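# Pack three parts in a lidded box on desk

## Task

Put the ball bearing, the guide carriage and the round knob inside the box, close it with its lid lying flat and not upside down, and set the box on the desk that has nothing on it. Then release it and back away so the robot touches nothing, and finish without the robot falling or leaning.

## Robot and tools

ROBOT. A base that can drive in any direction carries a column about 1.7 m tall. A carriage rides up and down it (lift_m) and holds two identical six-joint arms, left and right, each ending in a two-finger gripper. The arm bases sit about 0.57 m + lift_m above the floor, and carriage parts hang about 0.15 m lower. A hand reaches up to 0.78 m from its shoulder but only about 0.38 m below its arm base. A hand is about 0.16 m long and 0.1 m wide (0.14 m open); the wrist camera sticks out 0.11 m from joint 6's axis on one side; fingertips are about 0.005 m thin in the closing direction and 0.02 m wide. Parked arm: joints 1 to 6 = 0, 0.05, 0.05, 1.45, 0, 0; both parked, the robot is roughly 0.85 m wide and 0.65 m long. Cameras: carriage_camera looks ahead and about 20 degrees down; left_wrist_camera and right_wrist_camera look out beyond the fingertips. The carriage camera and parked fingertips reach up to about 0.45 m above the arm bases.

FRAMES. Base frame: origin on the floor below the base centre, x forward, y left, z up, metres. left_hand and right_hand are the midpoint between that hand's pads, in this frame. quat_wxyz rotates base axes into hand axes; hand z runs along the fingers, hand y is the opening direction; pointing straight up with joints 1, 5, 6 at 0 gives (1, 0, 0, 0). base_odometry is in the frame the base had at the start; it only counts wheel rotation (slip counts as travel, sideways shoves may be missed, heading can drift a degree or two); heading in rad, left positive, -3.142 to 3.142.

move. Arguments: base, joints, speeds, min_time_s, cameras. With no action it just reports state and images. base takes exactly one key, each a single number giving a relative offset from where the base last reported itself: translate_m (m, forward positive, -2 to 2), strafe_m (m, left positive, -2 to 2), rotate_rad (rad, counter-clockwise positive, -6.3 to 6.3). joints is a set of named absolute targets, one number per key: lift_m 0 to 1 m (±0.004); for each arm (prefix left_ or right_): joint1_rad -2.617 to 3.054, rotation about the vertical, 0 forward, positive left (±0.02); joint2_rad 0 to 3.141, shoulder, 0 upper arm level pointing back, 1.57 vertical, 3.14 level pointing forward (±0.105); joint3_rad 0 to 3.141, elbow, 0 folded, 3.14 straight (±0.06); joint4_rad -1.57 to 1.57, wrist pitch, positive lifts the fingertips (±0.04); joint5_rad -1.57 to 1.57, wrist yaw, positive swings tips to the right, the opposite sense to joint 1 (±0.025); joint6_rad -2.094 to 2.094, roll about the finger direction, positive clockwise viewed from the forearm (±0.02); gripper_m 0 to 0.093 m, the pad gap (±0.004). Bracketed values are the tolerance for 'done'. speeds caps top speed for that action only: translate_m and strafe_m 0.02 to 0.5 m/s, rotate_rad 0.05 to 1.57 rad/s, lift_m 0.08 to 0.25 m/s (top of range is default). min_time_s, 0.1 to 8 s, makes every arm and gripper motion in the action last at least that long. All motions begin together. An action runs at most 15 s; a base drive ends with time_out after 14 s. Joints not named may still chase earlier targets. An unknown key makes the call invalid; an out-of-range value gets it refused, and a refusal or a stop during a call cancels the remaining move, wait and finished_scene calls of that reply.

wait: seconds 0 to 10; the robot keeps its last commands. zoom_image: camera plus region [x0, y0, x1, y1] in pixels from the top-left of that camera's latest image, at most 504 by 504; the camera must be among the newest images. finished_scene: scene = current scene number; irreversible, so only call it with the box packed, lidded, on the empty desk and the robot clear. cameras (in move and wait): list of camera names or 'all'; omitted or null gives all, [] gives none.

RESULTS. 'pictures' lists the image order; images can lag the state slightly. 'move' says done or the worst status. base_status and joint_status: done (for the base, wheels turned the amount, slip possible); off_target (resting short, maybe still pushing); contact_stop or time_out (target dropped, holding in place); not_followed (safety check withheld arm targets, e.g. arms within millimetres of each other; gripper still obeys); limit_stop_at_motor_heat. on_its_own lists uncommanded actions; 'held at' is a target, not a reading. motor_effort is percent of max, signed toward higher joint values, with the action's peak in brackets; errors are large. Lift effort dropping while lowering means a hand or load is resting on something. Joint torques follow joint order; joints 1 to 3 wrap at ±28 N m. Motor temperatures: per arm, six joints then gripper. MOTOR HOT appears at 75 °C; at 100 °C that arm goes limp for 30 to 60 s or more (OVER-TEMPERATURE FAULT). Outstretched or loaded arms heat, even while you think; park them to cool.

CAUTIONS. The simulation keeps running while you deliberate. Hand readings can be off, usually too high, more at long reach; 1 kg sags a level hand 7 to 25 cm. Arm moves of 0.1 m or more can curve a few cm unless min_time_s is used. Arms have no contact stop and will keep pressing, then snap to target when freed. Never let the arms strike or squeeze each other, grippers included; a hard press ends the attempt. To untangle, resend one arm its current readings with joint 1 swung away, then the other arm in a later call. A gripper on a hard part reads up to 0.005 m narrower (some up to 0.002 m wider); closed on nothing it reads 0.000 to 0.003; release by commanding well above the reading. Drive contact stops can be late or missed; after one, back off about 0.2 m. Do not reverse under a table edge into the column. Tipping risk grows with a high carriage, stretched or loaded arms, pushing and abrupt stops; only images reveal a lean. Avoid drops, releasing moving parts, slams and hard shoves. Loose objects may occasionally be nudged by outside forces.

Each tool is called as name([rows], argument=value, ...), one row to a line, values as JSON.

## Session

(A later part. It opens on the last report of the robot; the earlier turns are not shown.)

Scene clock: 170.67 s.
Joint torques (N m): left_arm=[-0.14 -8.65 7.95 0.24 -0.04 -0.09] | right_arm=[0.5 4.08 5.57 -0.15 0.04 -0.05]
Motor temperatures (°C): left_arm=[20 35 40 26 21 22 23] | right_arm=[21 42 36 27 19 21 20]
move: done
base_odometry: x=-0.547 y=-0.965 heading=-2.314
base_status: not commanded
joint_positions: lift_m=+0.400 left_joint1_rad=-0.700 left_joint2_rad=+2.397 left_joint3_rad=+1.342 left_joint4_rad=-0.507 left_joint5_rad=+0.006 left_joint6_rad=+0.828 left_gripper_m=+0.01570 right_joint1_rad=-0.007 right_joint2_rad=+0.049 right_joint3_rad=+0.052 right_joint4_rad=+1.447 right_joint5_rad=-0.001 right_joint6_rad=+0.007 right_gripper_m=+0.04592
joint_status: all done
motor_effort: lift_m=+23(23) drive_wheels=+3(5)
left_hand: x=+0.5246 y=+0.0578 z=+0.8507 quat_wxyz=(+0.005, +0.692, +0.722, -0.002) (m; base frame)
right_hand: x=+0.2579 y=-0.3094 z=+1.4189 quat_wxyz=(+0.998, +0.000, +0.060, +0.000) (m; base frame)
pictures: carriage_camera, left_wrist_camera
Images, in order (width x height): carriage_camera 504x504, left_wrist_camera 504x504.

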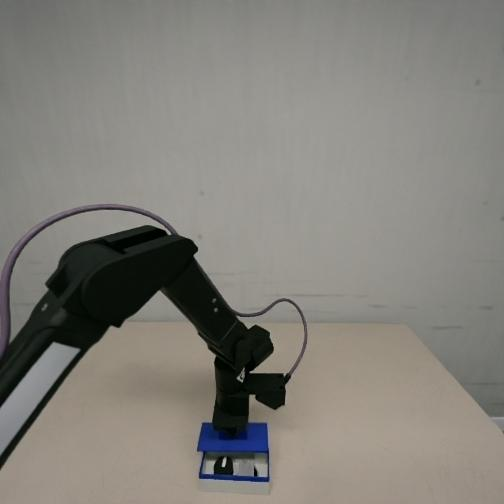

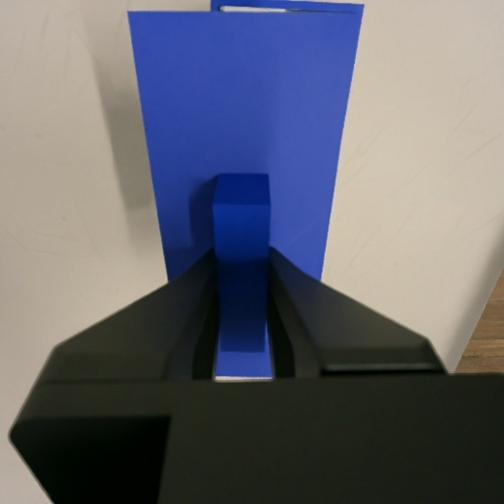

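move(joints={"left_joint1_rad":-0.733,"left_joint2_rad":2.343,"left_joint3_rad":1.283,"left_joint4_rad":-0.46,"left_joint6_rad":0.85,"lift_m":0.38}, min_time_s=1.5, cameras=["left_wrist_camera","carriage_camera"])

zoom_image(camera="carriage_camera", region=[190, 410, 280, 500])

Scene clock: 175.03 s.
Joint torques (N m): left_arm=[-0.17 -13.61 4.66 0.58 -0.01 0.13] | right_arm=[0.49 4.05 5.57 -0.16 0.05 -0.05]
Motor temperatures (°C): left_arm=[20 35 40 26 21 22 23] | right_arm=[21 41 36 27 19 21 20]
move: done
base_odometry: x=-0.547 y=-0.965 heading=-2.314
base_status: not commanded
joint_positions: lift_m=+0.380 left_joint1_rad=-0.727 left_joint2_rad=+2.390 left_joint3_rad=+1.289 left_joint4_rad=-0.479 left_joint5_rad=+0.006 left_joint6_rad=+0.838 left_gripper_m=+0.01570 right_joint1_rad=-0.007 right_joint2_rad=+0.049 right_joint3_rad=+0.052 right_joint4_rad=+1.448 right_joint5_rad=-0.001 right_joint6_rad=+0.007 right_gripper_m=+0.04592
joint_status: all done
motor_effort: lift_m=+17(20) drive_wheels=-4(5)
left_hand: x=+0.5070 y=+0.0593 z=+0.8250 quat_wxyz=(-0.004, +0.705, +0.709, -0.003) (m; base frame)
right_hand: x=+0.2578 y=-0.3094 z=+1.3996 quat_wxyz=(+0.998, +0.000, +0.060, +0.000) (m; base frame)
pictures: carriage_camera, left_wrist_camera
Images, in order (width x height): carriage_camera 504x504, left_wrist_camera 504x504.

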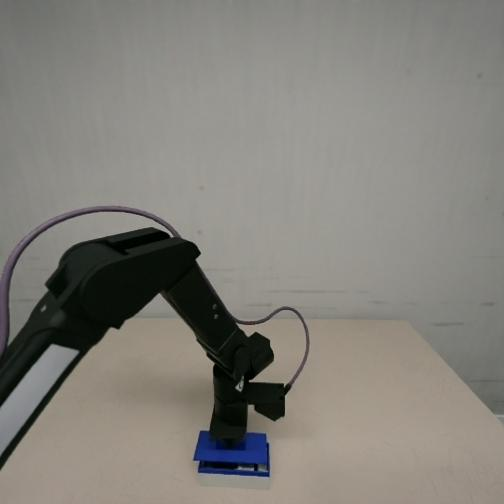

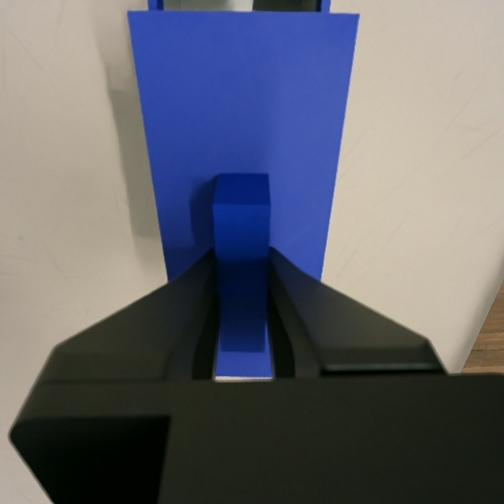

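Scaled by 5.600 from the camera's 504x504 image, which has a finer 720x720 frame.

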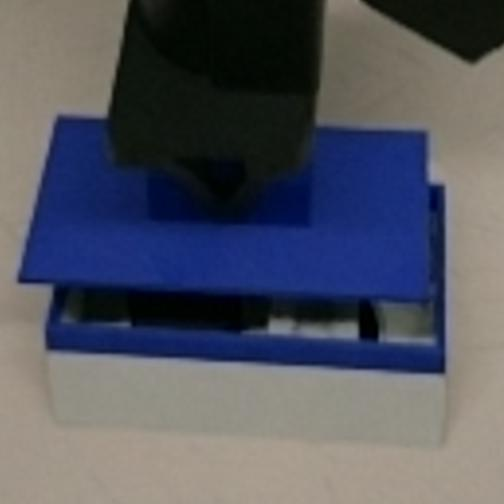

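move(joints={"left_joint1_rad":-0.747,"left_joint2_rad":2.415,"left_joint3_rad":1.335,"left_joint4_rad":-0.509,"lift_m":0.37}, min_time_s=1, cameras=["left_wrist_camera","carriage_camera"])

zoom_image(camera="carriage_camera", region=[190, 410, 280, 500])

Scene clock: 177.07 s.
Joint torques (N m): left_arm=[-0.38 -8.73 7.79 0.23 -0.05 0.15] | right_arm=[0.5 4.14 5.67 -0.16 0.05 -0.05]
Motor temperatures (°C): left_arm=[20 36 40 26 21 22 23] | right_arm=[21 40 36 27 19 21 20]
move: done
base_odometry: x=-0.547 y=-0.965 heading=-2.314
base_status: not commanded
joint_positions: lift_m=+0.370 left_joint1_rad=-0.740 left_joint2_rad=+2.400 left_joint3_rad=+1.312 left_joint4_rad=-0.492 left_joint5_rad=+0.006 left_joint6_rad=+0.838 left_gripper_m=+0.01570 right_joint1_rad=-0.007 right_joint2_rad=+0.048 right_joint3_rad=+0.051 right_joint4_rad=+1.448 right_joint5_rad=-0.001 right_joint6_rad=+0.007 right_gripper_m=+0.04592
joint_status: all done
motor_effort: lift_m=+17(18) drive_wheels=+3(5)
left_hand: x=+0.5062 y=+0.0530 z=+0.8149 quat_wxyz=(-0.005, +0.710, +0.704, -0.003) (m; base frame)
right_hand: x=+0.2578 y=-0.3094 z=+1.3893 quat_wxyz=(+0.998, +0.000, +0.060, +0.000) (m; base frame)
pictures: carriage_camera, left_wrist_camera
Images, in order (width x height): carriage_camera 504x504, left_wrist_camera 504x504.

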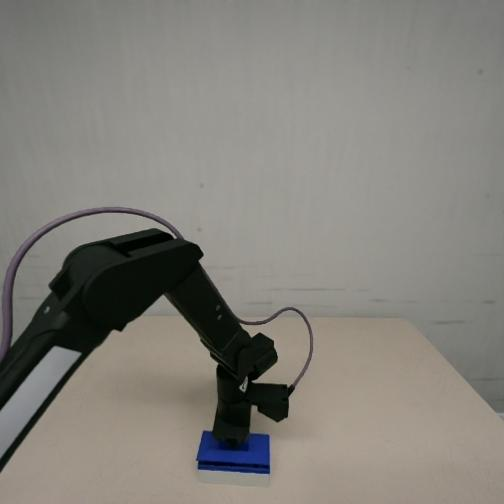

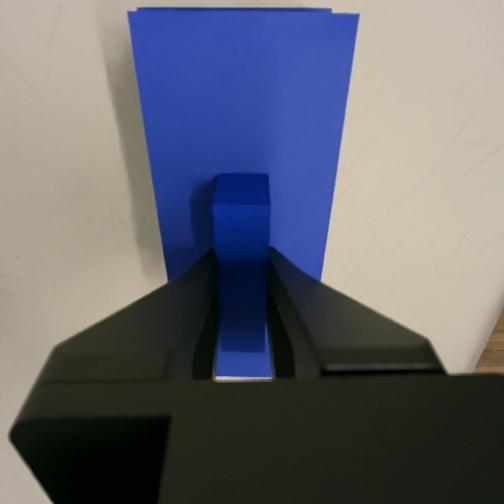

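Scaled by 5.600 from the camera's 504x504 image, which has a finer 720x720 frame.

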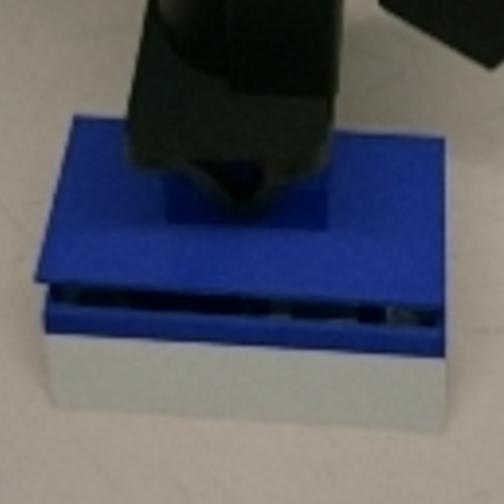

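move(joints={"left_joint1_rad":-0.749,"left_joint2_rad":2.422,"left_joint3_rad":1.345,"left_joint4_rad":-0.513,"lift_m":0.36}, min_time_s=1, cameras=["left_wrist_camera","carriage_camera"])

zoom_image(camera="carriage_camera", region=[190, 410, 280, 500])

zoom_image(camera="left_wrist_camera", region=[100, 0, 400, 120])

Scene clock: 178.90 s.
Joint torques (N m): left_arm=[-0.44 -8.87 7.64 0.2 -0.02 0.14] | right_arm=[0.5 4.21 5.72 -0.17 0.05 -0.04]
Motor temperatures (°C): left_arm=[20 36 40 26 21 22 23] | right_arm=[21 40 36 27 19 21 20]
move: done
base_odometry: x=-0.547 y=-0.965 heading=-2.314
base_status: not commanded
joint_positions: lift_m=+0.360 left_joint1_rad=-0.741 left_joint2_rad=+2.409 left_joint3_rad=+1.323 left_joint4_rad=-0.498 left_joint5_rad=+0.005 left_joint6_rad=+0.838 left_gripper_m=+0.01570 right_joint1_rad=-0.007 right_joint2_rad=+0.048 right_joint3_rad=+0.050 right_joint4_rad=+1.449 right_joint5_rad=-0.001 right_joint6_rad=+0.007 right_gripper_m=+0.04592
joint_status: all done
motor_effort: lift_m=+17(19) drive_wheels=+3(5)
left_hand: x=+0.5071 y=+0.0519 z=+0.8038 quat_wxyz=(-0.006, +0.710, +0.704, -0.003) (m; base frame)
right_hand: x=+0.2577 y=-0.3094 z=+1.3792 quat_wxyz=(+0.998, +0.000, +0.060, +0.000) (m; base frame)
pictures: carriage_camera, left_wrist_camera
Images, in order (width x height): carriage_camera 504x504, left_wrist_camera 504x504.

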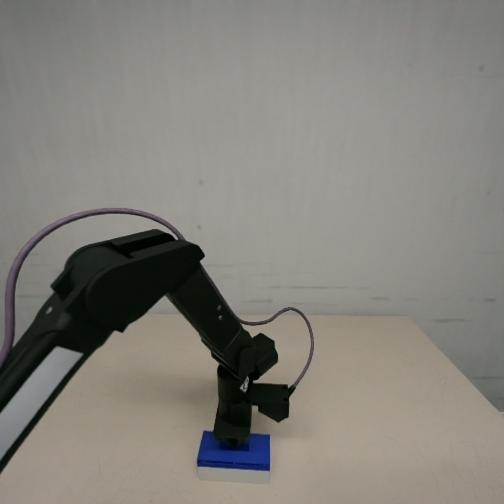

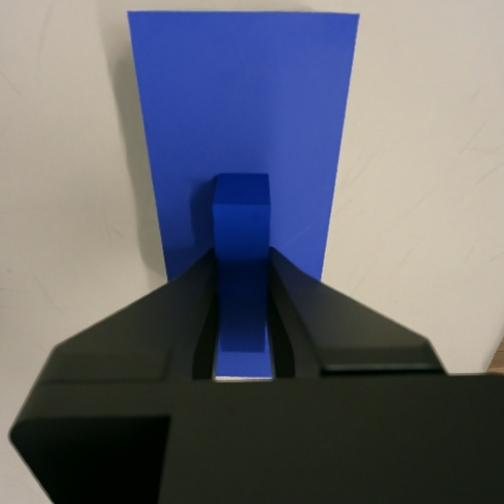

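Scaled by 5.600 from the camera's 504x504 image, which has a finer 720x720 frame.

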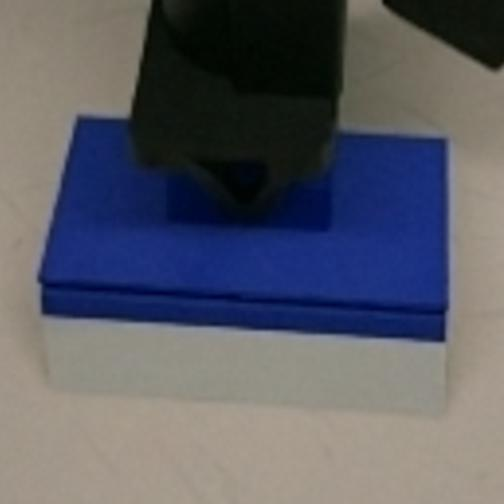

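Scaled by 1.680 from the camera's 504x504 image, which has a finer 720x720 frame.

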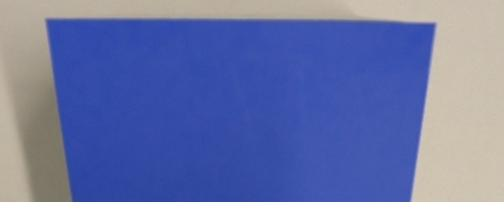

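Nearly aligned. Lower in small steps until contact.

move(joints={"lift_m":0.354}, speeds={"lift_m":0.08}, cameras=[])

move(joints={"lift_m":0.349}, speeds={"lift_m":0.08}, cameras=["left_wrist_camera","carriage_camera"])

zoom_image(camera="carriage_camera", region=[190, 410, 280, 500])

Scene clock: 179.60 s.
Joint torques (N m): left_arm=[-0.42 -9.18 7.49 0.22 0.02 0.12] | right_arm=[0.49 4.16 5.7 -0.17 0.05 -0.04]
Motor temperatures (°C): left_arm=[20 36 40 26 21 22 23] | right_arm=[21 40 36 27 19 21 20]
move: done
base_odometry: x=-0.547 y=-0.965 heading=-2.314
base_status: not commanded
joint_positions: lift_m=+0.354 left_joint1_rad=-0.741 left_joint2_rad=+2.413 left_joint3_rad=+1.327 left_joint4_rad=-0.501 left_joint5_rad=+0.005 left_joint6_rad=+0.839 left_gripper_m=+0.01570 right_joint1_rad=-0.007 right_joint2_rad=+0.048 right_joint3_rad=+0.050 right_joint4_rad=+1.449 right_joint5_rad=-0.001 right_joint6_rad=+0.007 right_gripper_m=+0.04592
joint_status: all done
motor_effort: lift_m=+17(17) drive_wheels=-4(5)
left_hand: x=+0.5069 y=+0.0521 z=+0.7970 quat_wxyz=(-0.008, +0.710, +0.704, -0.003) (m; base frame)
right_hand: x=+0.2577 y=-0.3094 z=+1.3733 quat_wxyz=(+0.998, +0.000, +0.060, +0.000) (m; base frame)
pictures: none
No camera images: "cameras" was empty.

Scene clock: 180.03 s.
Joint torques (N m): left_arm=[-0.31 -9.22 6.27 0.41 0.03 0.15] | right_arm=[0.49 4.21 5.75 -0.17 0.04 -0.05]
Motor temperatures (°C): left_arm=[20 36 40 26 21 22 23] | right_arm=[21 40 36 27 19 21 20]
move: done
base_odometry: x=-0.547 y=-0.965 heading=-2.314
base_status: not commanded
joint_positions: lift_m=+0.350 left_joint1_rad=-0.741 left_joint2_rad=+2.412 left_joint3_rad=+1.337 left_joint4_rad=-0.524 left_joint5_rad=+0.001 left_joint6_rad=+0.839 left_gripper_m=+0.01570 right_joint1_rad=-0.007 right_joint2_rad=+0.048 right_joint3_rad=+0.049 right_joint4_rad=+1.449 right_joint5_rad=-0.001 right_joint6_rad=+0.007 right_gripper_m=+0.04592
joint_status: all done
motor_effort: lift_m=+15(21) drive_wheels=+4(4)
left_hand: x=+0.5067 y=+0.0532 z=+0.7944 quat_wxyz=(-0.014, +0.710, +0.704, -0.001) (m; base frame)
right_hand: x=+0.2579 y=-0.3094 z=+1.3683 quat_wxyz=(+0.998, +0.000, +0.060, +0.000) (m; base frame)
pictures: carriage_camera, left_wrist_camera
Images, in order (width x height): carriage_camera 504x504, left_wrist_camera 504x504.

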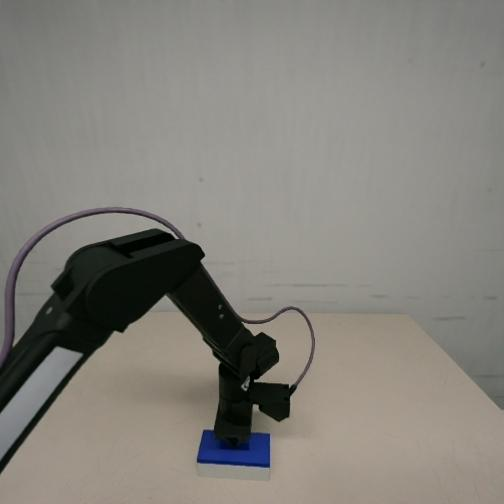

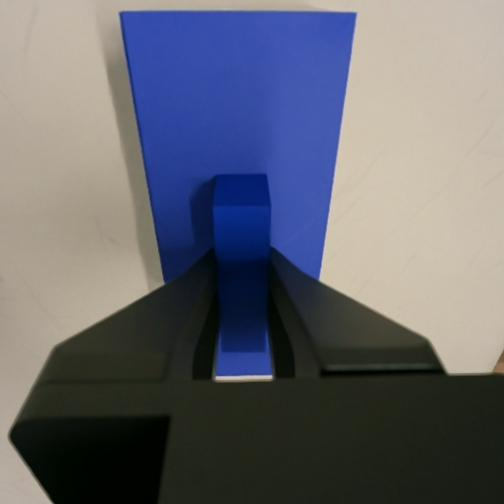

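Scaled by 5.600 from the camera's 504x504 image, which has a finer 720x720 frame.

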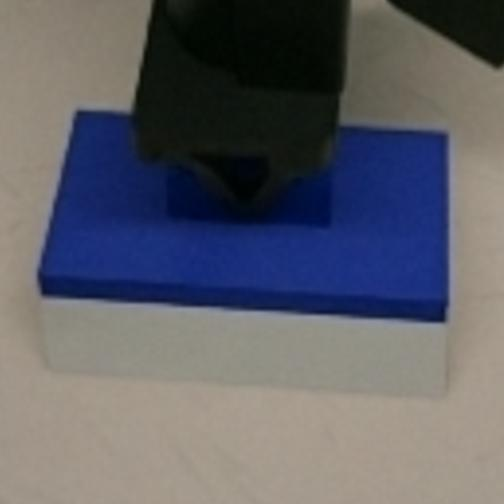

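move(joints={"lift_m":0.352,"left_gripper_m":0.04}, min_time_s=1.5, cameras=["left_wrist_camera"])

move(joints={"lift_m":0.42,"left_gripper_m":0.09}, min_time_s=1, speeds={"lift_m":0.08}, cameras=["left_wrist_camera","carriage_camera"])

zoom_image(camera="carriage_camera", region=[190, 410, 280, 500])

Scene clock: 182.27 s.
Joint torques (N m): left_arm=[-0.32 -9.11 6.22 0.36 0.06 0.13] | right_arm=[0.49 4.21 5.78 -0.16 0.05 -0.05]
Motor temperatures (°C): left_arm=[20 36 40 26 21 22 23] | right_arm=[21 39 36 27 19 21 20]
move: done
base_odometry: x=-0.547 y=-0.965 heading=-2.314
base_status: not commanded
joint_positions: lift_m=+0.352 left_joint1_rad=-0.741 left_joint2_rad=+2.412 left_joint3_rad=+1.337 left_joint4_rad=-0.521 left_joint5_rad=+0.001 left_joint6_rad=+0.839 left_gripper_m=+0.03992 right_joint1_rad=-0.007 right_joint2_rad=+0.048 right_joint3_rad=+0.049 right_joint4_rad=+1.449 right_joint5_rad=-0.001 right_joint6_rad=+0.007 right_gripper_m=+0.04592
joint_status: all done
motor_effort: lift_m=+23(25) drive_wheels=+3(5)
left_hand: x=+0.5071 y=+0.0528 z=+0.7964 quat_wxyz=(-0.013, +0.710, +0.704, -0.001) (m; base frame)
right_hand: x=+0.2579 y=-0.3094 z=+1.3703 quat_wxyz=(+0.998, +0.000, +0.060, +0.000) (m; base frame)
pictures: left_wrist_camera
Images, in order (width x height): left_wrist_camera 504x504.

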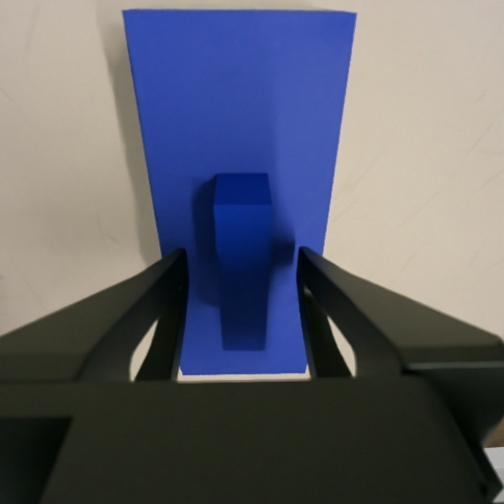

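Scene clock: 183.57 s.
Joint torques (N m): left_arm=[-0.5 -9.33 6.37 0.39 0.02 0.11] | right_arm=[0.5 4.23 5.76 -0.17 0.04 -0.04]
Motor temperatures (°C): left_arm=[20 36 40 26 21 22 23] | right_arm=[21 39 36 27 19 21 20]
move: done
base_odometry: x=-0.547 y=-0.965 heading=-2.314
base_status: not commanded
joint_positions: lift_m=+0.420 left_joint1_rad=-0.741 left_joint2_rad=+2.414 left_joint3_rad=+1.337 left_joint4_rad=-0.520 left_joint5_rad=+0.001 left_joint6_rad=+0.840 left_gripper_m=+0.08990 right_joint1_rad=-0.007 right_joint2_rad=+0.048 right_joint3_rad=+0.049 right_joint4_rad=+1.449 right_joint5_rad=-0.001 right_joint6_rad=+0.007 right_gripper_m=+0.04592
joint_status: all done
motor_effort: lift_m=+23(30) drive_wheels=-4(5)
left_hand: x=+0.5069 y=+0.0529 z=+0.8636 quat_wxyz=(-0.013, +0.711, +0.703, -0.001) (m; base frame)
right_hand: x=+0.2579 y=-0.3094 z=+1.4384 quat_wxyz=(+0.998, +0.000, +0.060, +0.000) (m; base frame)
pictures: carriage_camera, left_wrist_camera
Images, in order (width x height): carriage_camera 504x504, left_wrist_camera 504x504.

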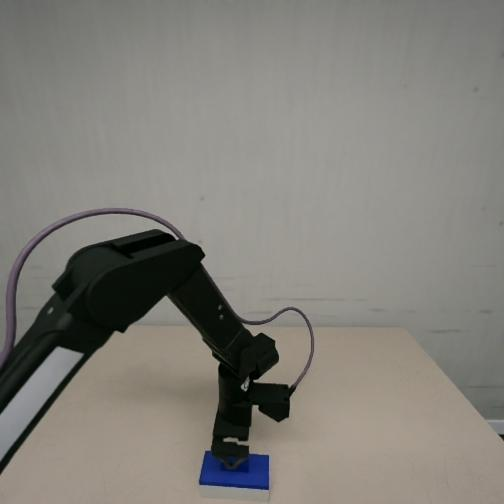

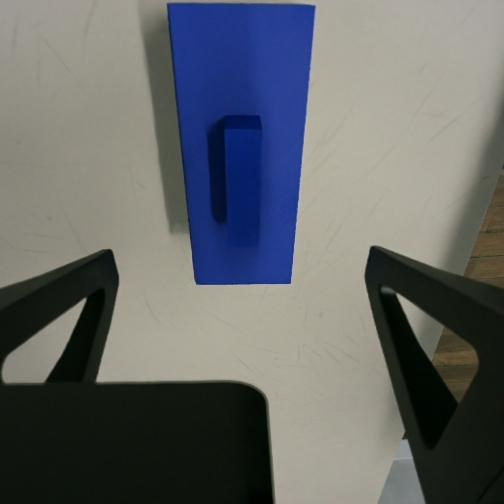

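Scaled by 5.600 from the camera's 504x504 image, which has a finer 720x720 frame.

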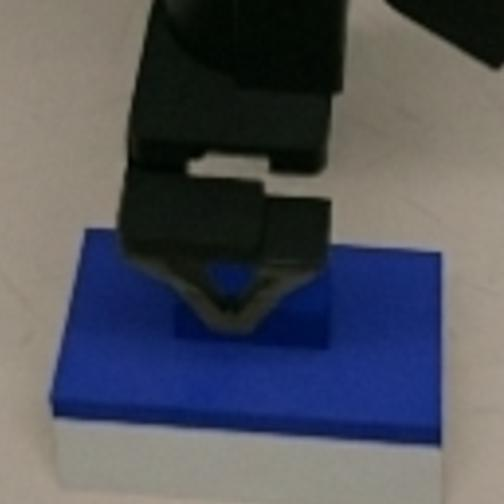

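move(joints={"lift_m":0.36}, cameras=["left_wrist_camera"])

move(joints={"lift_m":0.335}, speeds={"lift_m":0.08}, cameras=["left_wrist_camera","carriage_camera"])

zoom_image(camera="carriage_camera", region=[170, 380, 290, 500])

Scene clock: 185.17 s.
Joint torques (N m): left_arm=[-0.44 -9.8 6.31 0.39 0.03 0.14] | right_arm=[0.49 4.21 5.78 -0.17 0.05 -0.05]
Motor temperatures (°C): left_arm=[20 36 40 26 21 22 23] | right_arm=[21 38 36 27 19 21 20]
move: done
base_odometry: x=-0.547 y=-0.965 heading=-2.314
base_status: not commanded
joint_positions: lift_m=+0.360 left_joint1_rad=-0.741 left_joint2_rad=+2.418 left_joint3_rad=+1.338 left_joint4_rad=-0.519 left_joint5_rad=+0.001 left_joint6_rad=+0.840 left_gripper_m=+0.08990 right_joint1_rad=-0.007 right_joint2_rad=+0.048 right_joint3_rad=+0.049 right_joint4_rad=+1.449 right_joint5_rad=-0.001 right_joint6_rad=+0.007 right_gripper_m=+0.04592
joint_status: all done
motor_effort: lift_m=+17(20) drive_wheels=+3(4)
left_hand: x=+0.5067 y=+0.0532 z=+0.8030 quat_wxyz=(-0.014, +0.711, +0.703, -0.001) (m; base frame)
right_hand: x=+0.2579 y=-0.3094 z=+1.3790 quat_wxyz=(+0.998, +0.000, +0.060, +0.000) (m; base frame)
pictures: left_wrist_camera
Images, in order (width x height): left_wrist_camera 504x504.

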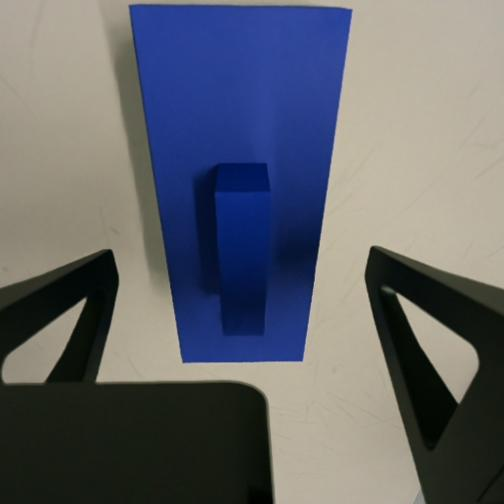

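Scene clock: 185.83 s.
Joint torques (N m): left_arm=[-0.34 -9.63 6.27 0.38 0.04 0.15] | right_arm=[0.5 4.18 5.75 -0.18 0.04 -0.04]
Motor temperatures (°C): left_arm=[20 37 40 26 21 22 23] | right_arm=[21 38 36 27 19 21 20]
move: done
base_odometry: x=-0.547 y=-0.965 heading=-2.314
base_status: not commanded
joint_positions: lift_m=+0.335 left_joint1_rad=-0.741 left_joint2_rad=+2.418 left_joint3_rad=+1.338 left_joint4_rad=-0.517 left_joint5_rad=+0.001 left_joint6_rad=+0.840 left_gripper_m=+0.08990 right_joint1_rad=-0.007 right_joint2_rad=+0.048 right_joint3_rad=+0.049 right_joint4_rad=+1.449 right_joint5_rad=-0.001 right_joint6_rad=+0.007 right_gripper_m=+0.04592
joint_status: all done
motor_effort: lift_m=+17(19) drive_wheels=-3(5)
left_hand: x=+0.5070 y=+0.0529 z=+0.7780 quat_wxyz=(-0.013, +0.711, +0.703, -0.001) (m; base frame)
right_hand: x=+0.2579 y=-0.3094 z=+1.3540 quat_wxyz=(+0.998, +0.000, +0.060, +0.000) (m; base frame)
pictures: carriage_camera, left_wrist_camera
Images, in order (width x height): carriage_camera 504x504, left_wrist_camera 504x504.

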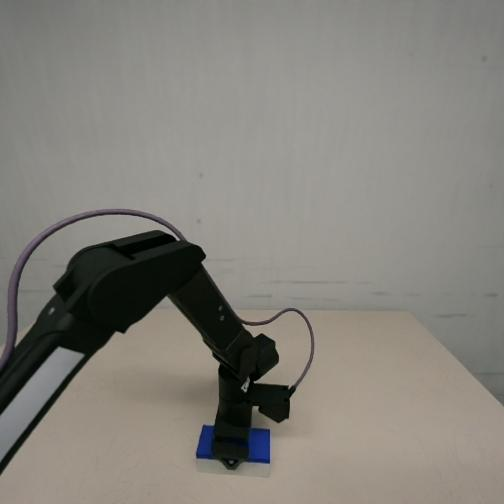

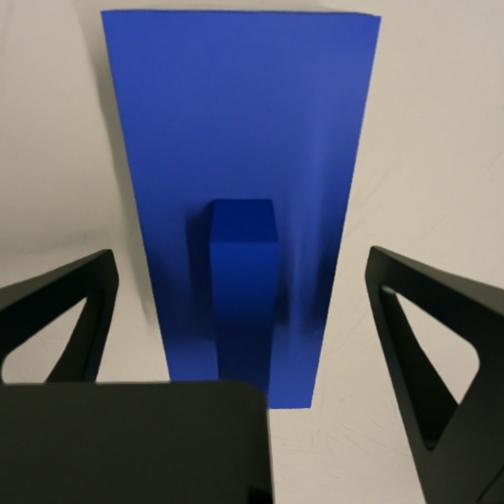

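Scaled by 4.200 from the camera's 504x504 image, which has a finer 720x720 frame.

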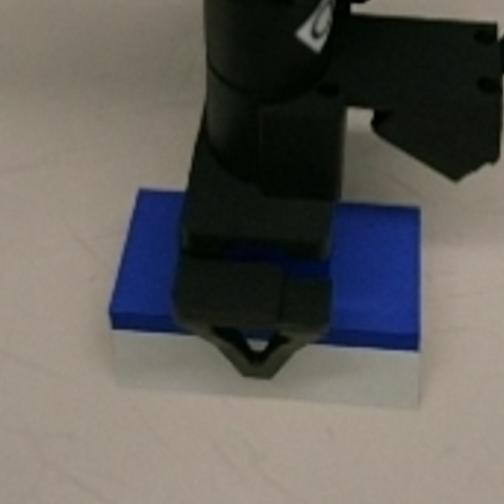

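move(joints={"lift_m":0.319}, speeds={"lift_m":0.08}, cameras=["left_wrist_camera","carriage_camera"])

zoom_image(camera="carriage_camera", region=[170, 380, 290, 500])

Scene clock: 186.70 s.
Joint torques (N m): left_arm=[-0.32 -9.77 6.2 0.35 0.06 0.13] | right_arm=[0.5 4.21 5.75 -0.17 0.05 -0.04]
Motor temperatures (°C): left_arm=[20 37 40 26 21 22 23] | right_arm=[21 38 36 27 19 21 20]
move: done
base_odometry: x=-0.547 y=-0.965 heading=-2.314
base_status: not commanded
joint_positions: lift_m=+0.319 left_joint1_rad=-0.741 left_joint2_rad=+2.418 left_joint3_rad=+1.338 left_joint4_rad=-0.516 left_joint5_rad=+0.001 left_joint6_rad=+0.840 left_gripper_m=+0.08990 right_joint1_rad=-0.007 right_joint2_rad=+0.048 right_joint3_rad=+0.049 right_joint4_rad=+1.449 right_joint5_rad=-0.001 right_joint6_rad=+0.007 right_gripper_m=+0.04592
joint_status: all done
motor_effort: lift_m=+17(20) drive_wheels=+3(4)
left_hand: x=+0.5071 y=+0.0528 z=+0.7619 quat_wxyz=(-0.013, +0.711, +0.703, -0.001) (m; base frame)
right_hand: x=+0.2579 y=-0.3094 z=+1.3381 quat_wxyz=(+0.998, +0.000, +0.060, +0.000) (m; base frame)
pictures: carriage_camera, left_wrist_camera
Images, in order (width x height): carriage_camera 504x504, left_wrist_camera 504x504.

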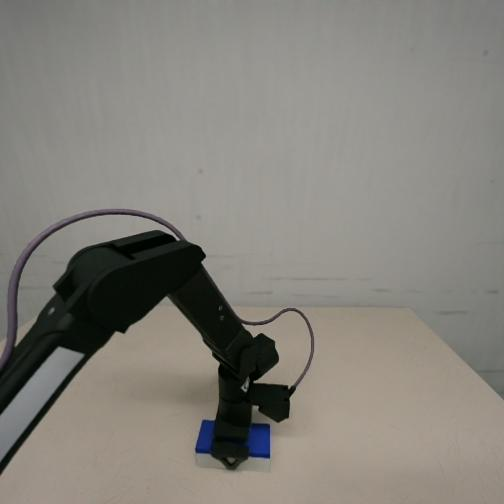

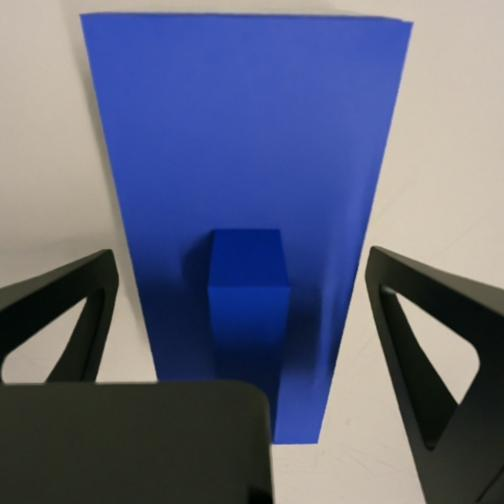

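Scaled by 4.200 from the camera's 504x504 image, which has a finer 720x720 frame.

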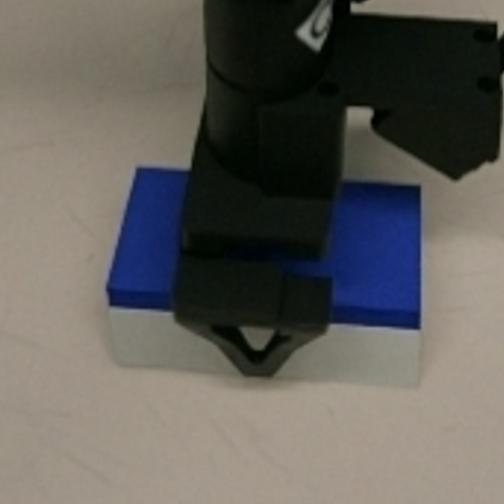

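move(joints={"left_gripper_m":0.064}, min_time_s=1.5, cameras=[])

move(joints={"left_gripper_m":0.05}, min_time_s=1.5, cameras=["left_wrist_camera","carriage_camera"])

zoom_image(camera="carriage_camera", region=[170, 380, 290, 500])

Scene clock: 189.00 s.
Joint torques (N m): left_arm=[-0.34 -9.68 6.22 0.31 0.04 0.16] | right_arm=[0.5 4.21 5.78 -0.17 0.05 -0.05]
Motor temperatures (°C): left_arm=[20 37 40 26 21 22 23] | right_arm=[21 38 36 26 19 21 20]
move: done
base_odometry: x=-0.547 y=-0.965 heading=-2.314
base_status: not commanded
joint_positions: lift_m=+0.319 left_joint1_rad=-0.741 left_joint2_rad=+2.418 left_joint3_rad=+1.338 left_joint4_rad=-0.516 left_joint5_rad=+0.001 left_joint6_rad=+0.840 left_gripper_m=+0.06411 right_joint1_rad=-0.007 right_joint2_rad=+0.048 right_joint3_rad=+0.049 right_joint4_rad=+1.449 right_joint5_rad=-0.001 right_joint6_rad=+0.007 right_gripper_m=+0.04592
joint_status: all done
motor_effort: lift_m=+17(17) drive_wheels=+4(5)
left_hand: x=+0.5071 y=+0.0528 z=+0.7619 quat_wxyz=(-0.013, +0.711, +0.703, -0.001) (m; base frame)
right_hand: x=+0.2579 y=-0.3094 z=+1.3381 quat_wxyz=(+0.998, +0.000, +0.060, +0.000) (m; base frame)
pictures: none
No camera images: "cameras" was empty.

Scene clock: 190.80 s.
Joint torques (N m): left_arm=[-0.42 -9.58 6.12 0.37 0.05 0.11] | right_arm=[0.47 4.19 5.76 -0.17 0.05 -0.04]
Motor temperatures (°C): left_arm=[20 37 40 26 21 21 23] | right_arm=[21 37 36 26 19 21 20]
move: off_target
base_odometry: x=-0.547 y=-0.965 heading=-2.314
base_status: not commanded
joint_positions: lift_m=+0.319 left_joint1_rad=-0.741 left_joint2_rad=+2.418 left_joint3_rad=+1.338 left_joint4_rad=-0.516 left_joint5_rad=+0.001 left_joint6_rad=+0.840 left_gripper_m=+0.05984 right_joint1_rad=-0.007 right_joint2_rad=+0.048 right_joint3_rad=+0.049 right_joint4_rad=+1.449 right_joint5_rad=-0.001 right_joint6_rad=+0.007 right_gripper_m=+0.04592
joint_status: left_gripper_m off_target (ended at +0.05987, target +0.05000)
motor_effort: lift_m=+17(17) drive_wheels=+3(4)
left_hand: x=+0.5071 y=+0.0528 z=+0.7619 quat_wxyz=(-0.013, +0.711, +0.703, -0.001) (m; base frame)
right_hand: x=+0.2579 y=-0.3094 z=+1.3381 quat_wxyz=(+0.998, +0.000, +0.060, +0.000) (m; base frame)
pictures: carriage_camera, left_wrist_camera
Images, in order (width x height): carriage_camera 504x504, left_wrist_camera 504x504.

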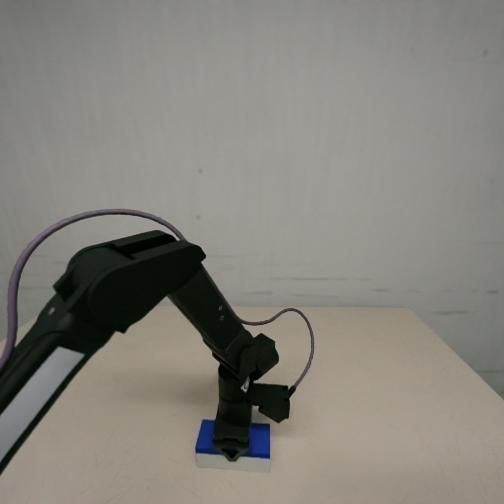

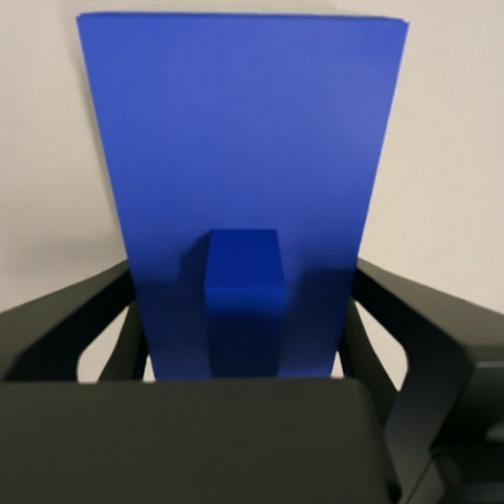

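Scaled by 4.200 from the camera's 504x504 image, which has a finer 720x720 frame.

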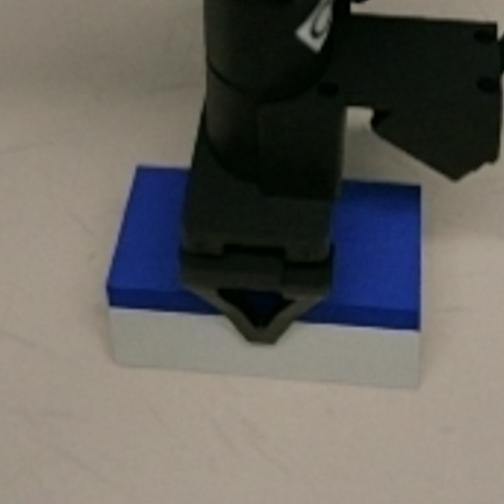

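Firm grip. Lift slowly.

move(joints={"lift_m":0.35}, speeds={"lift_m":0.08}, cameras=["left_wrist_camera","carriage_camera"])

move(joints={"lift_m":0.42}, speeds={"lift_m":0.12}, cameras=["left_wrist_camera","carriage_camera"])

zoom_image(camera="carriage_camera", region=[170, 380, 290, 500])

Scene clock: 191.93 s.
Joint torques (N m): left_arm=[-0.46 -10.37 6.16 0.35 0.02 0.12] | right_arm=[0.49 4.21 5.76 -0.17 0.04 -0.04]
Motor temperatures (°C): left_arm=[20 38 40 26 21 21 23] | right_arm=[21 37 36 26 19 21 20]
move: done
base_odometry: x=-0.547 y=-0.965 heading=-2.314
base_status: not commanded
joint_positions: lift_m=+0.350 left_joint1_rad=-0.741 left_joint2_rad=+2.425 left_joint3_rad=+1.338 left_joint4_rad=-0.516 left_joint5_rad=+0.001 left_joint6_rad=+0.840 left_gripper_m=+0.05984 right_joint1_rad=-0.007 right_joint2_rad=+0.048 right_joint3_rad=+0.049 right_joint4_rad=+1.449 right_joint5_rad=-0.001 right_joint6_rad=+0.007 right_gripper_m=+0.04592
joint_status: all done
motor_effort: lift_m=+24(31) drive_wheels=+4(4)
left_hand: x=+0.5058 y=+0.0540 z=+0.7896 quat_wxyz=(-0.016, +0.711, +0.703, -0.001) (m; base frame)
right_hand: x=+0.2579 y=-0.3094 z=+1.3683 quat_wxyz=(+0.998, +0.000, +0.060, +0.000) (m; base frame)
pictures: carriage_camera, left_wrist_camera
Images, in order (width x height): carriage_camera 504x504, left_wrist_camera 504x504.

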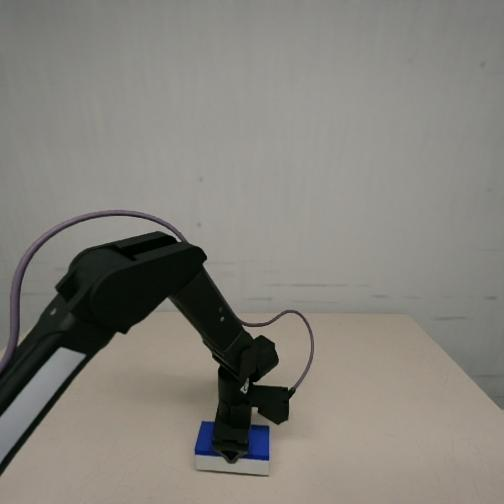

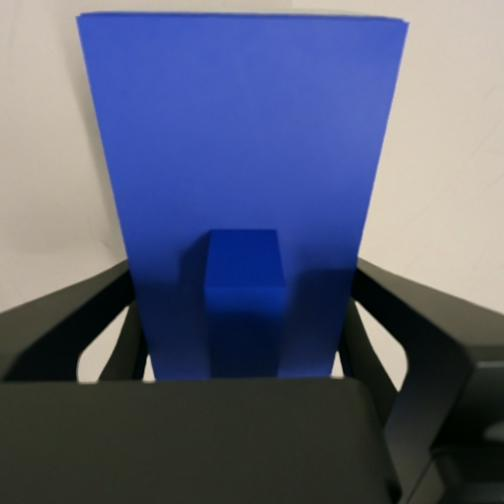

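Scene clock: 192.93 s.
Joint torques (N m): left_arm=[-0.49 -10.48 6.22 0.31 0 0.15] | right_arm=[0.49 4.21 5.76 -0.18 0.05 -0.04]
Motor temperatures (°C): left_arm=[20 38 40 26 21 21 23] | right_arm=[21 37 36 26 19 21 20]
move: done
base_odometry: x=-0.547 y=-0.965 heading=-2.314
base_status: not commanded
joint_positions: lift_m=+0.420 left_joint1_rad=-0.741 left_joint2_rad=+2.429 left_joint3_rad=+1.338 left_joint4_rad=-0.515 left_joint5_rad=+0.001 left_joint6_rad=+0.840 left_gripper_m=+0.05984 right_joint1_rad=-0.007 right_joint2_rad=+0.048 right_joint3_rad=+0.049 right_joint4_rad=+1.449 right_joint5_rad=-0.001 right_joint6_rad=+0.007 right_gripper_m=+0.04592
joint_status: all done
motor_effort: lift_m=+24(32) drive_wheels=+4(5)
left_hand: x=+0.5052 y=+0.0546 z=+0.8583 quat_wxyz=(-0.018, +0.711, +0.703, -0.002) (m; base frame)
right_hand: x=+0.2579 y=-0.3094 z=+1.4383 quat_wxyz=(+0.998, +0.000, +0.060, +0.000) (m; base frame)
pictures: carriage_camera, left_wrist_camera
Images, in order (width x height): carriage_camera 504x504, left_wrist_camera 504x504.

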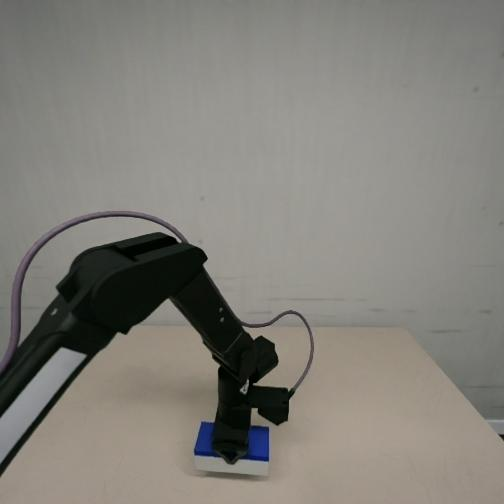

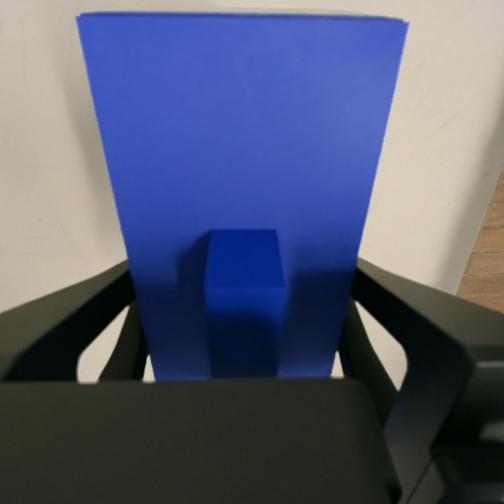

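Scaled by 4.200 from the camera's 504x504 image, which has a finer 720x720 frame.

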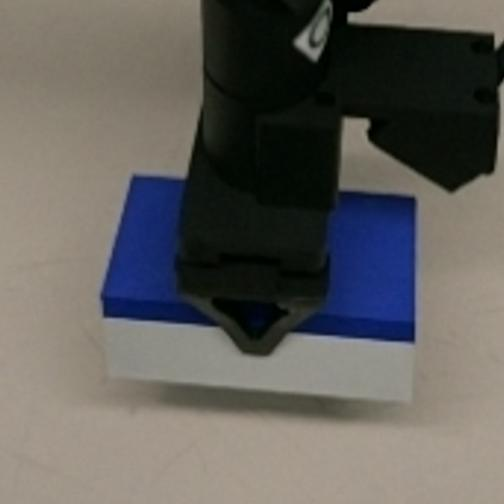

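move(base={"translate_m": -0.6}, speeds={"translate_m": 0.2}, joints={"lift_m":0.45}, cameras=["left_wrist_camera"])

move(base={"rotate_rad": 3.144}, speeds={"rotate_rad": 0.6}, cameras=["left_wrist_camera","carriage_camera"])

Scene clock: 198.00 s.
Joint torques (N m): left_arm=[-0.06 -10.71 6.19 0.27 0.04 0.15] | right_arm=[0.51 4.22 5.78 -0.18 0.05 -0.04]
Motor temperatures (°C): left_arm=[20 38 40 26 21 21 23] | right_arm=[21 36 36 26 19 21 20]
move: done
base_odometry: x=-0.141 y=-0.523 heading=-2.314
base_status: done
joint_positions: lift_m=+0.450 left_joint1_rad=-0.746 left_joint2_rad=+2.431 left_joint3_rad=+1.338 left_joint4_rad=-0.510 left_joint5_rad=-0.004 left_joint6_rad=+0.840 left_gripper_m=+0.05983 right_joint1_rad=-0.007 right_joint2_rad=+0.048 right_joint3_rad=+0.049 right_joint4_rad=+1.450 right_joint5_rad=-0.001 right_joint6_rad=+0.007 right_gripper_m=+0.04592
joint_status: all done
motor_effort: lift_m=+24(28) drive_wheels=-1(15)
left_hand: x=+0.5050 y=+0.0535 z=+0.8874 quat_wxyz=(-0.017, +0.712, +0.702, +0.001) (m; base frame)
right_hand: x=+0.2577 y=-0.3094 z=+1.4683 quat_wxyz=(+0.998, +0.000, +0.060, +0.000) (m; base frame)
pictures: left_wrist_camera
Images, in order (width x height): left_wrist_camera 504x504.

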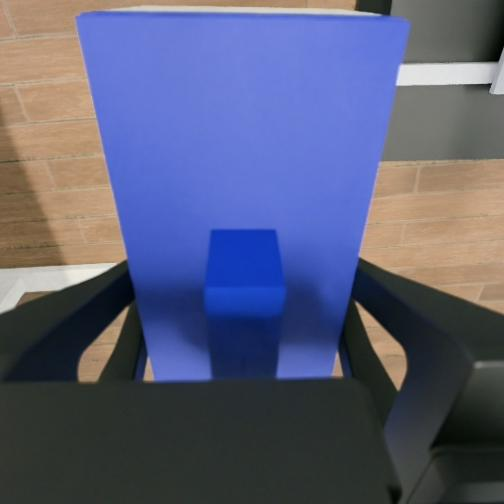

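Scene clock: 204.30 s.
Joint torques (N m): left_arm=[0.16 -10.78 6.17 0.25 0.08 0.12] | right_arm=[0.47 4.19 5.76 -0.18 0.05 -0.04]
Motor temperatures (°C): left_arm=[20 38 40 25 20 21 23] | right_arm=[21 35 36 26 19 21 20]
move: done
base_odometry: x=-0.141 y=-0.523 heading=+0.830
base_status: done
joint_positions: lift_m=+0.450 left_joint1_rad=-0.748 left_joint2_rad=+2.431 left_joint3_rad=+1.338 left_joint4_rad=-0.510 left_joint5_rad=-0.004 left_joint6_rad=+0.840 left_gripper_m=+0.05984 right_joint1_rad=-0.007 right_joint2_rad=+0.048 right_joint3_rad=+0.049 right_joint4_rad=+1.450 right_joint5_rad=-0.001 right_joint6_rad=+0.007 right_gripper_m=+0.04593
joint_status: not commanded
motor_effort: lift_m=+24(24) drive_wheels=+6(16)
left_hand: x=+0.5046 y=+0.0530 z=+0.8874 quat_wxyz=(-0.017, +0.713, +0.701, +0.001) (m; base frame)
right_hand: x=+0.2577 y=-0.3094 z=+1.4683 quat_wxyz=(+0.998, +0.000, +0.060, +0.000) (m; base frame)
pictures: carriage_camera, left_wrist_camera
Images, in order (width x height): carriage_camera 504x504, left_wrist_camera 504x504.

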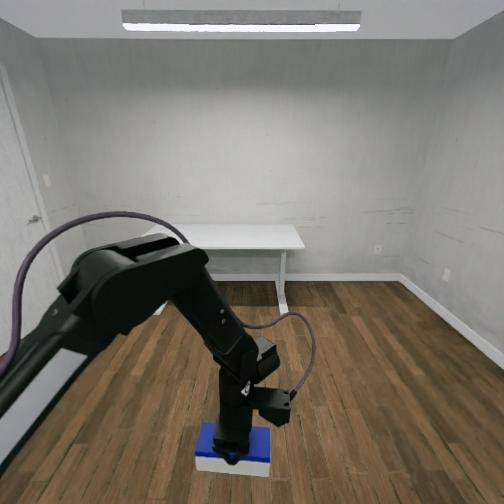

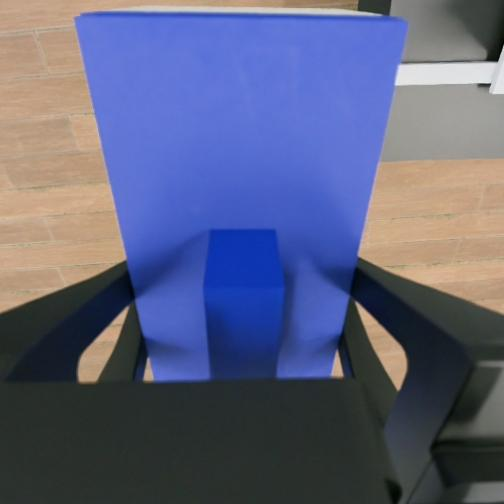

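move(base={"translate_m": 1.3}, speeds={"translate_m": 0.25}, cameras=[])

move(base={"strafe_m": 0.3}, speeds={"strafe_m": 0.15}, cameras=["left_wrist_camera","carriage_camera"])

Scene clock: 211.27 s.
Joint torques (N m): left_arm=[0.24 -11.03 6.13 0.28 0.08 0.15] | right_arm=[0.49 4.22 5.78 -0.19 0.04 -0.04]
Motor temperatures (°C): left_arm=[20 38 40 25 20 21 23] | right_arm=[21 35 36 26 19 21 19]
move: done
base_odometry: x=+0.735 y=+0.438 heading=+0.831
base_status: done
joint_positions: lift_m=+0.450 left_joint1_rad=-0.749 left_joint2_rad=+2.431 left_joint3_rad=+1.338 left_joint4_rad=-0.510 left_joint5_rad=-0.004 left_joint6_rad=+0.840 left_gripper_m=+0.05983 right_joint1_rad=-0.007 right_joint2_rad=+0.048 right_joint3_rad=+0.049 right_joint4_rad=+1.451 right_joint5_rad=-0.001 right_joint6_rad=+0.007 right_gripper_m=+0.04593
joint_status: not commanded
motor_effort: lift_m=+24(24) drive_wheels=-8(21)
left_hand: x=+0.5043 y=+0.0527 z=+0.8874 quat_wxyz=(-0.017, +0.713, +0.701, +0.001) (m; base frame)
right_hand: x=+0.2574 y=-0.3094 z=+1.4683 quat_wxyz=(+0.998, +0.000, +0.059, +0.000) (m; base frame)
pictures: none
No camera images: "cameras" was empty.

Scene clock: 214.27 s.
Joint torques (N m): left_arm=[0.24 -10.81 6.27 0.28 0.11 0.14] | right_arm=[0.49 4.23 5.75 -0.19 0.07 -0.05]
Motor temperatures (°C): left_arm=[20 38 40 25 20 21 23] | right_arm=[21 34 36 26 19 21 19]
move: done
base_odometry: x=+0.513 y=+0.640 heading=+0.831
base_status: done
joint_positions: lift_m=+0.450 left_joint1_rad=-0.748 left_joint2_rad=+2.431 left_joint3_rad=+1.338 left_joint4_rad=-0.510 left_joint5_rad=-0.004 left_joint6_rad=+0.840 left_gripper_m=+0.05983 right_joint1_rad=-0.007 right_joint2_rad=+0.048 right_joint3_rad=+0.049 right_joint4_rad=+1.451 right_joint5_rad=-0.001 right_joint6_rad=+0.007 right_gripper_m=+0.04593
joint_status: not commanded
motor_effort: lift_m=+24(24) drive_wheels=-3(14)
left_hand: x=+0.5043 y=+0.0528 z=+0.8874 quat_wxyz=(-0.017, +0.713, +0.701, +0.001) (m; base frame)
right_hand: x=+0.2574 y=-0.3094 z=+1.4683 quat_wxyz=(+0.998, +0.000, +0.059, +0.000) (m; base frame)
pictures: carriage_camera, left_wrist_camera
Images, in order (width x height): carriage_camera 504x504, left_wrist_camera 504x504.

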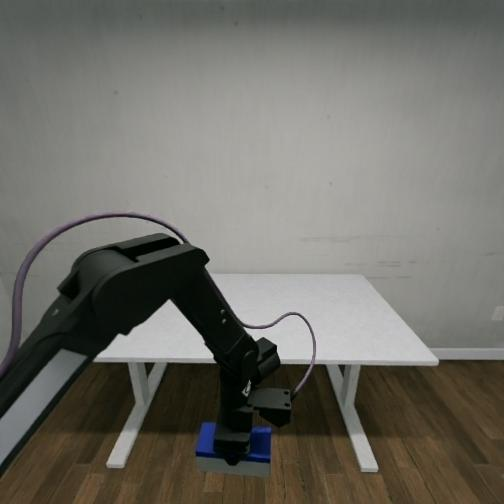

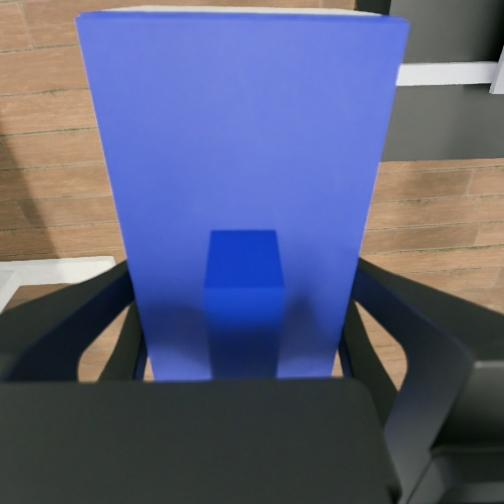

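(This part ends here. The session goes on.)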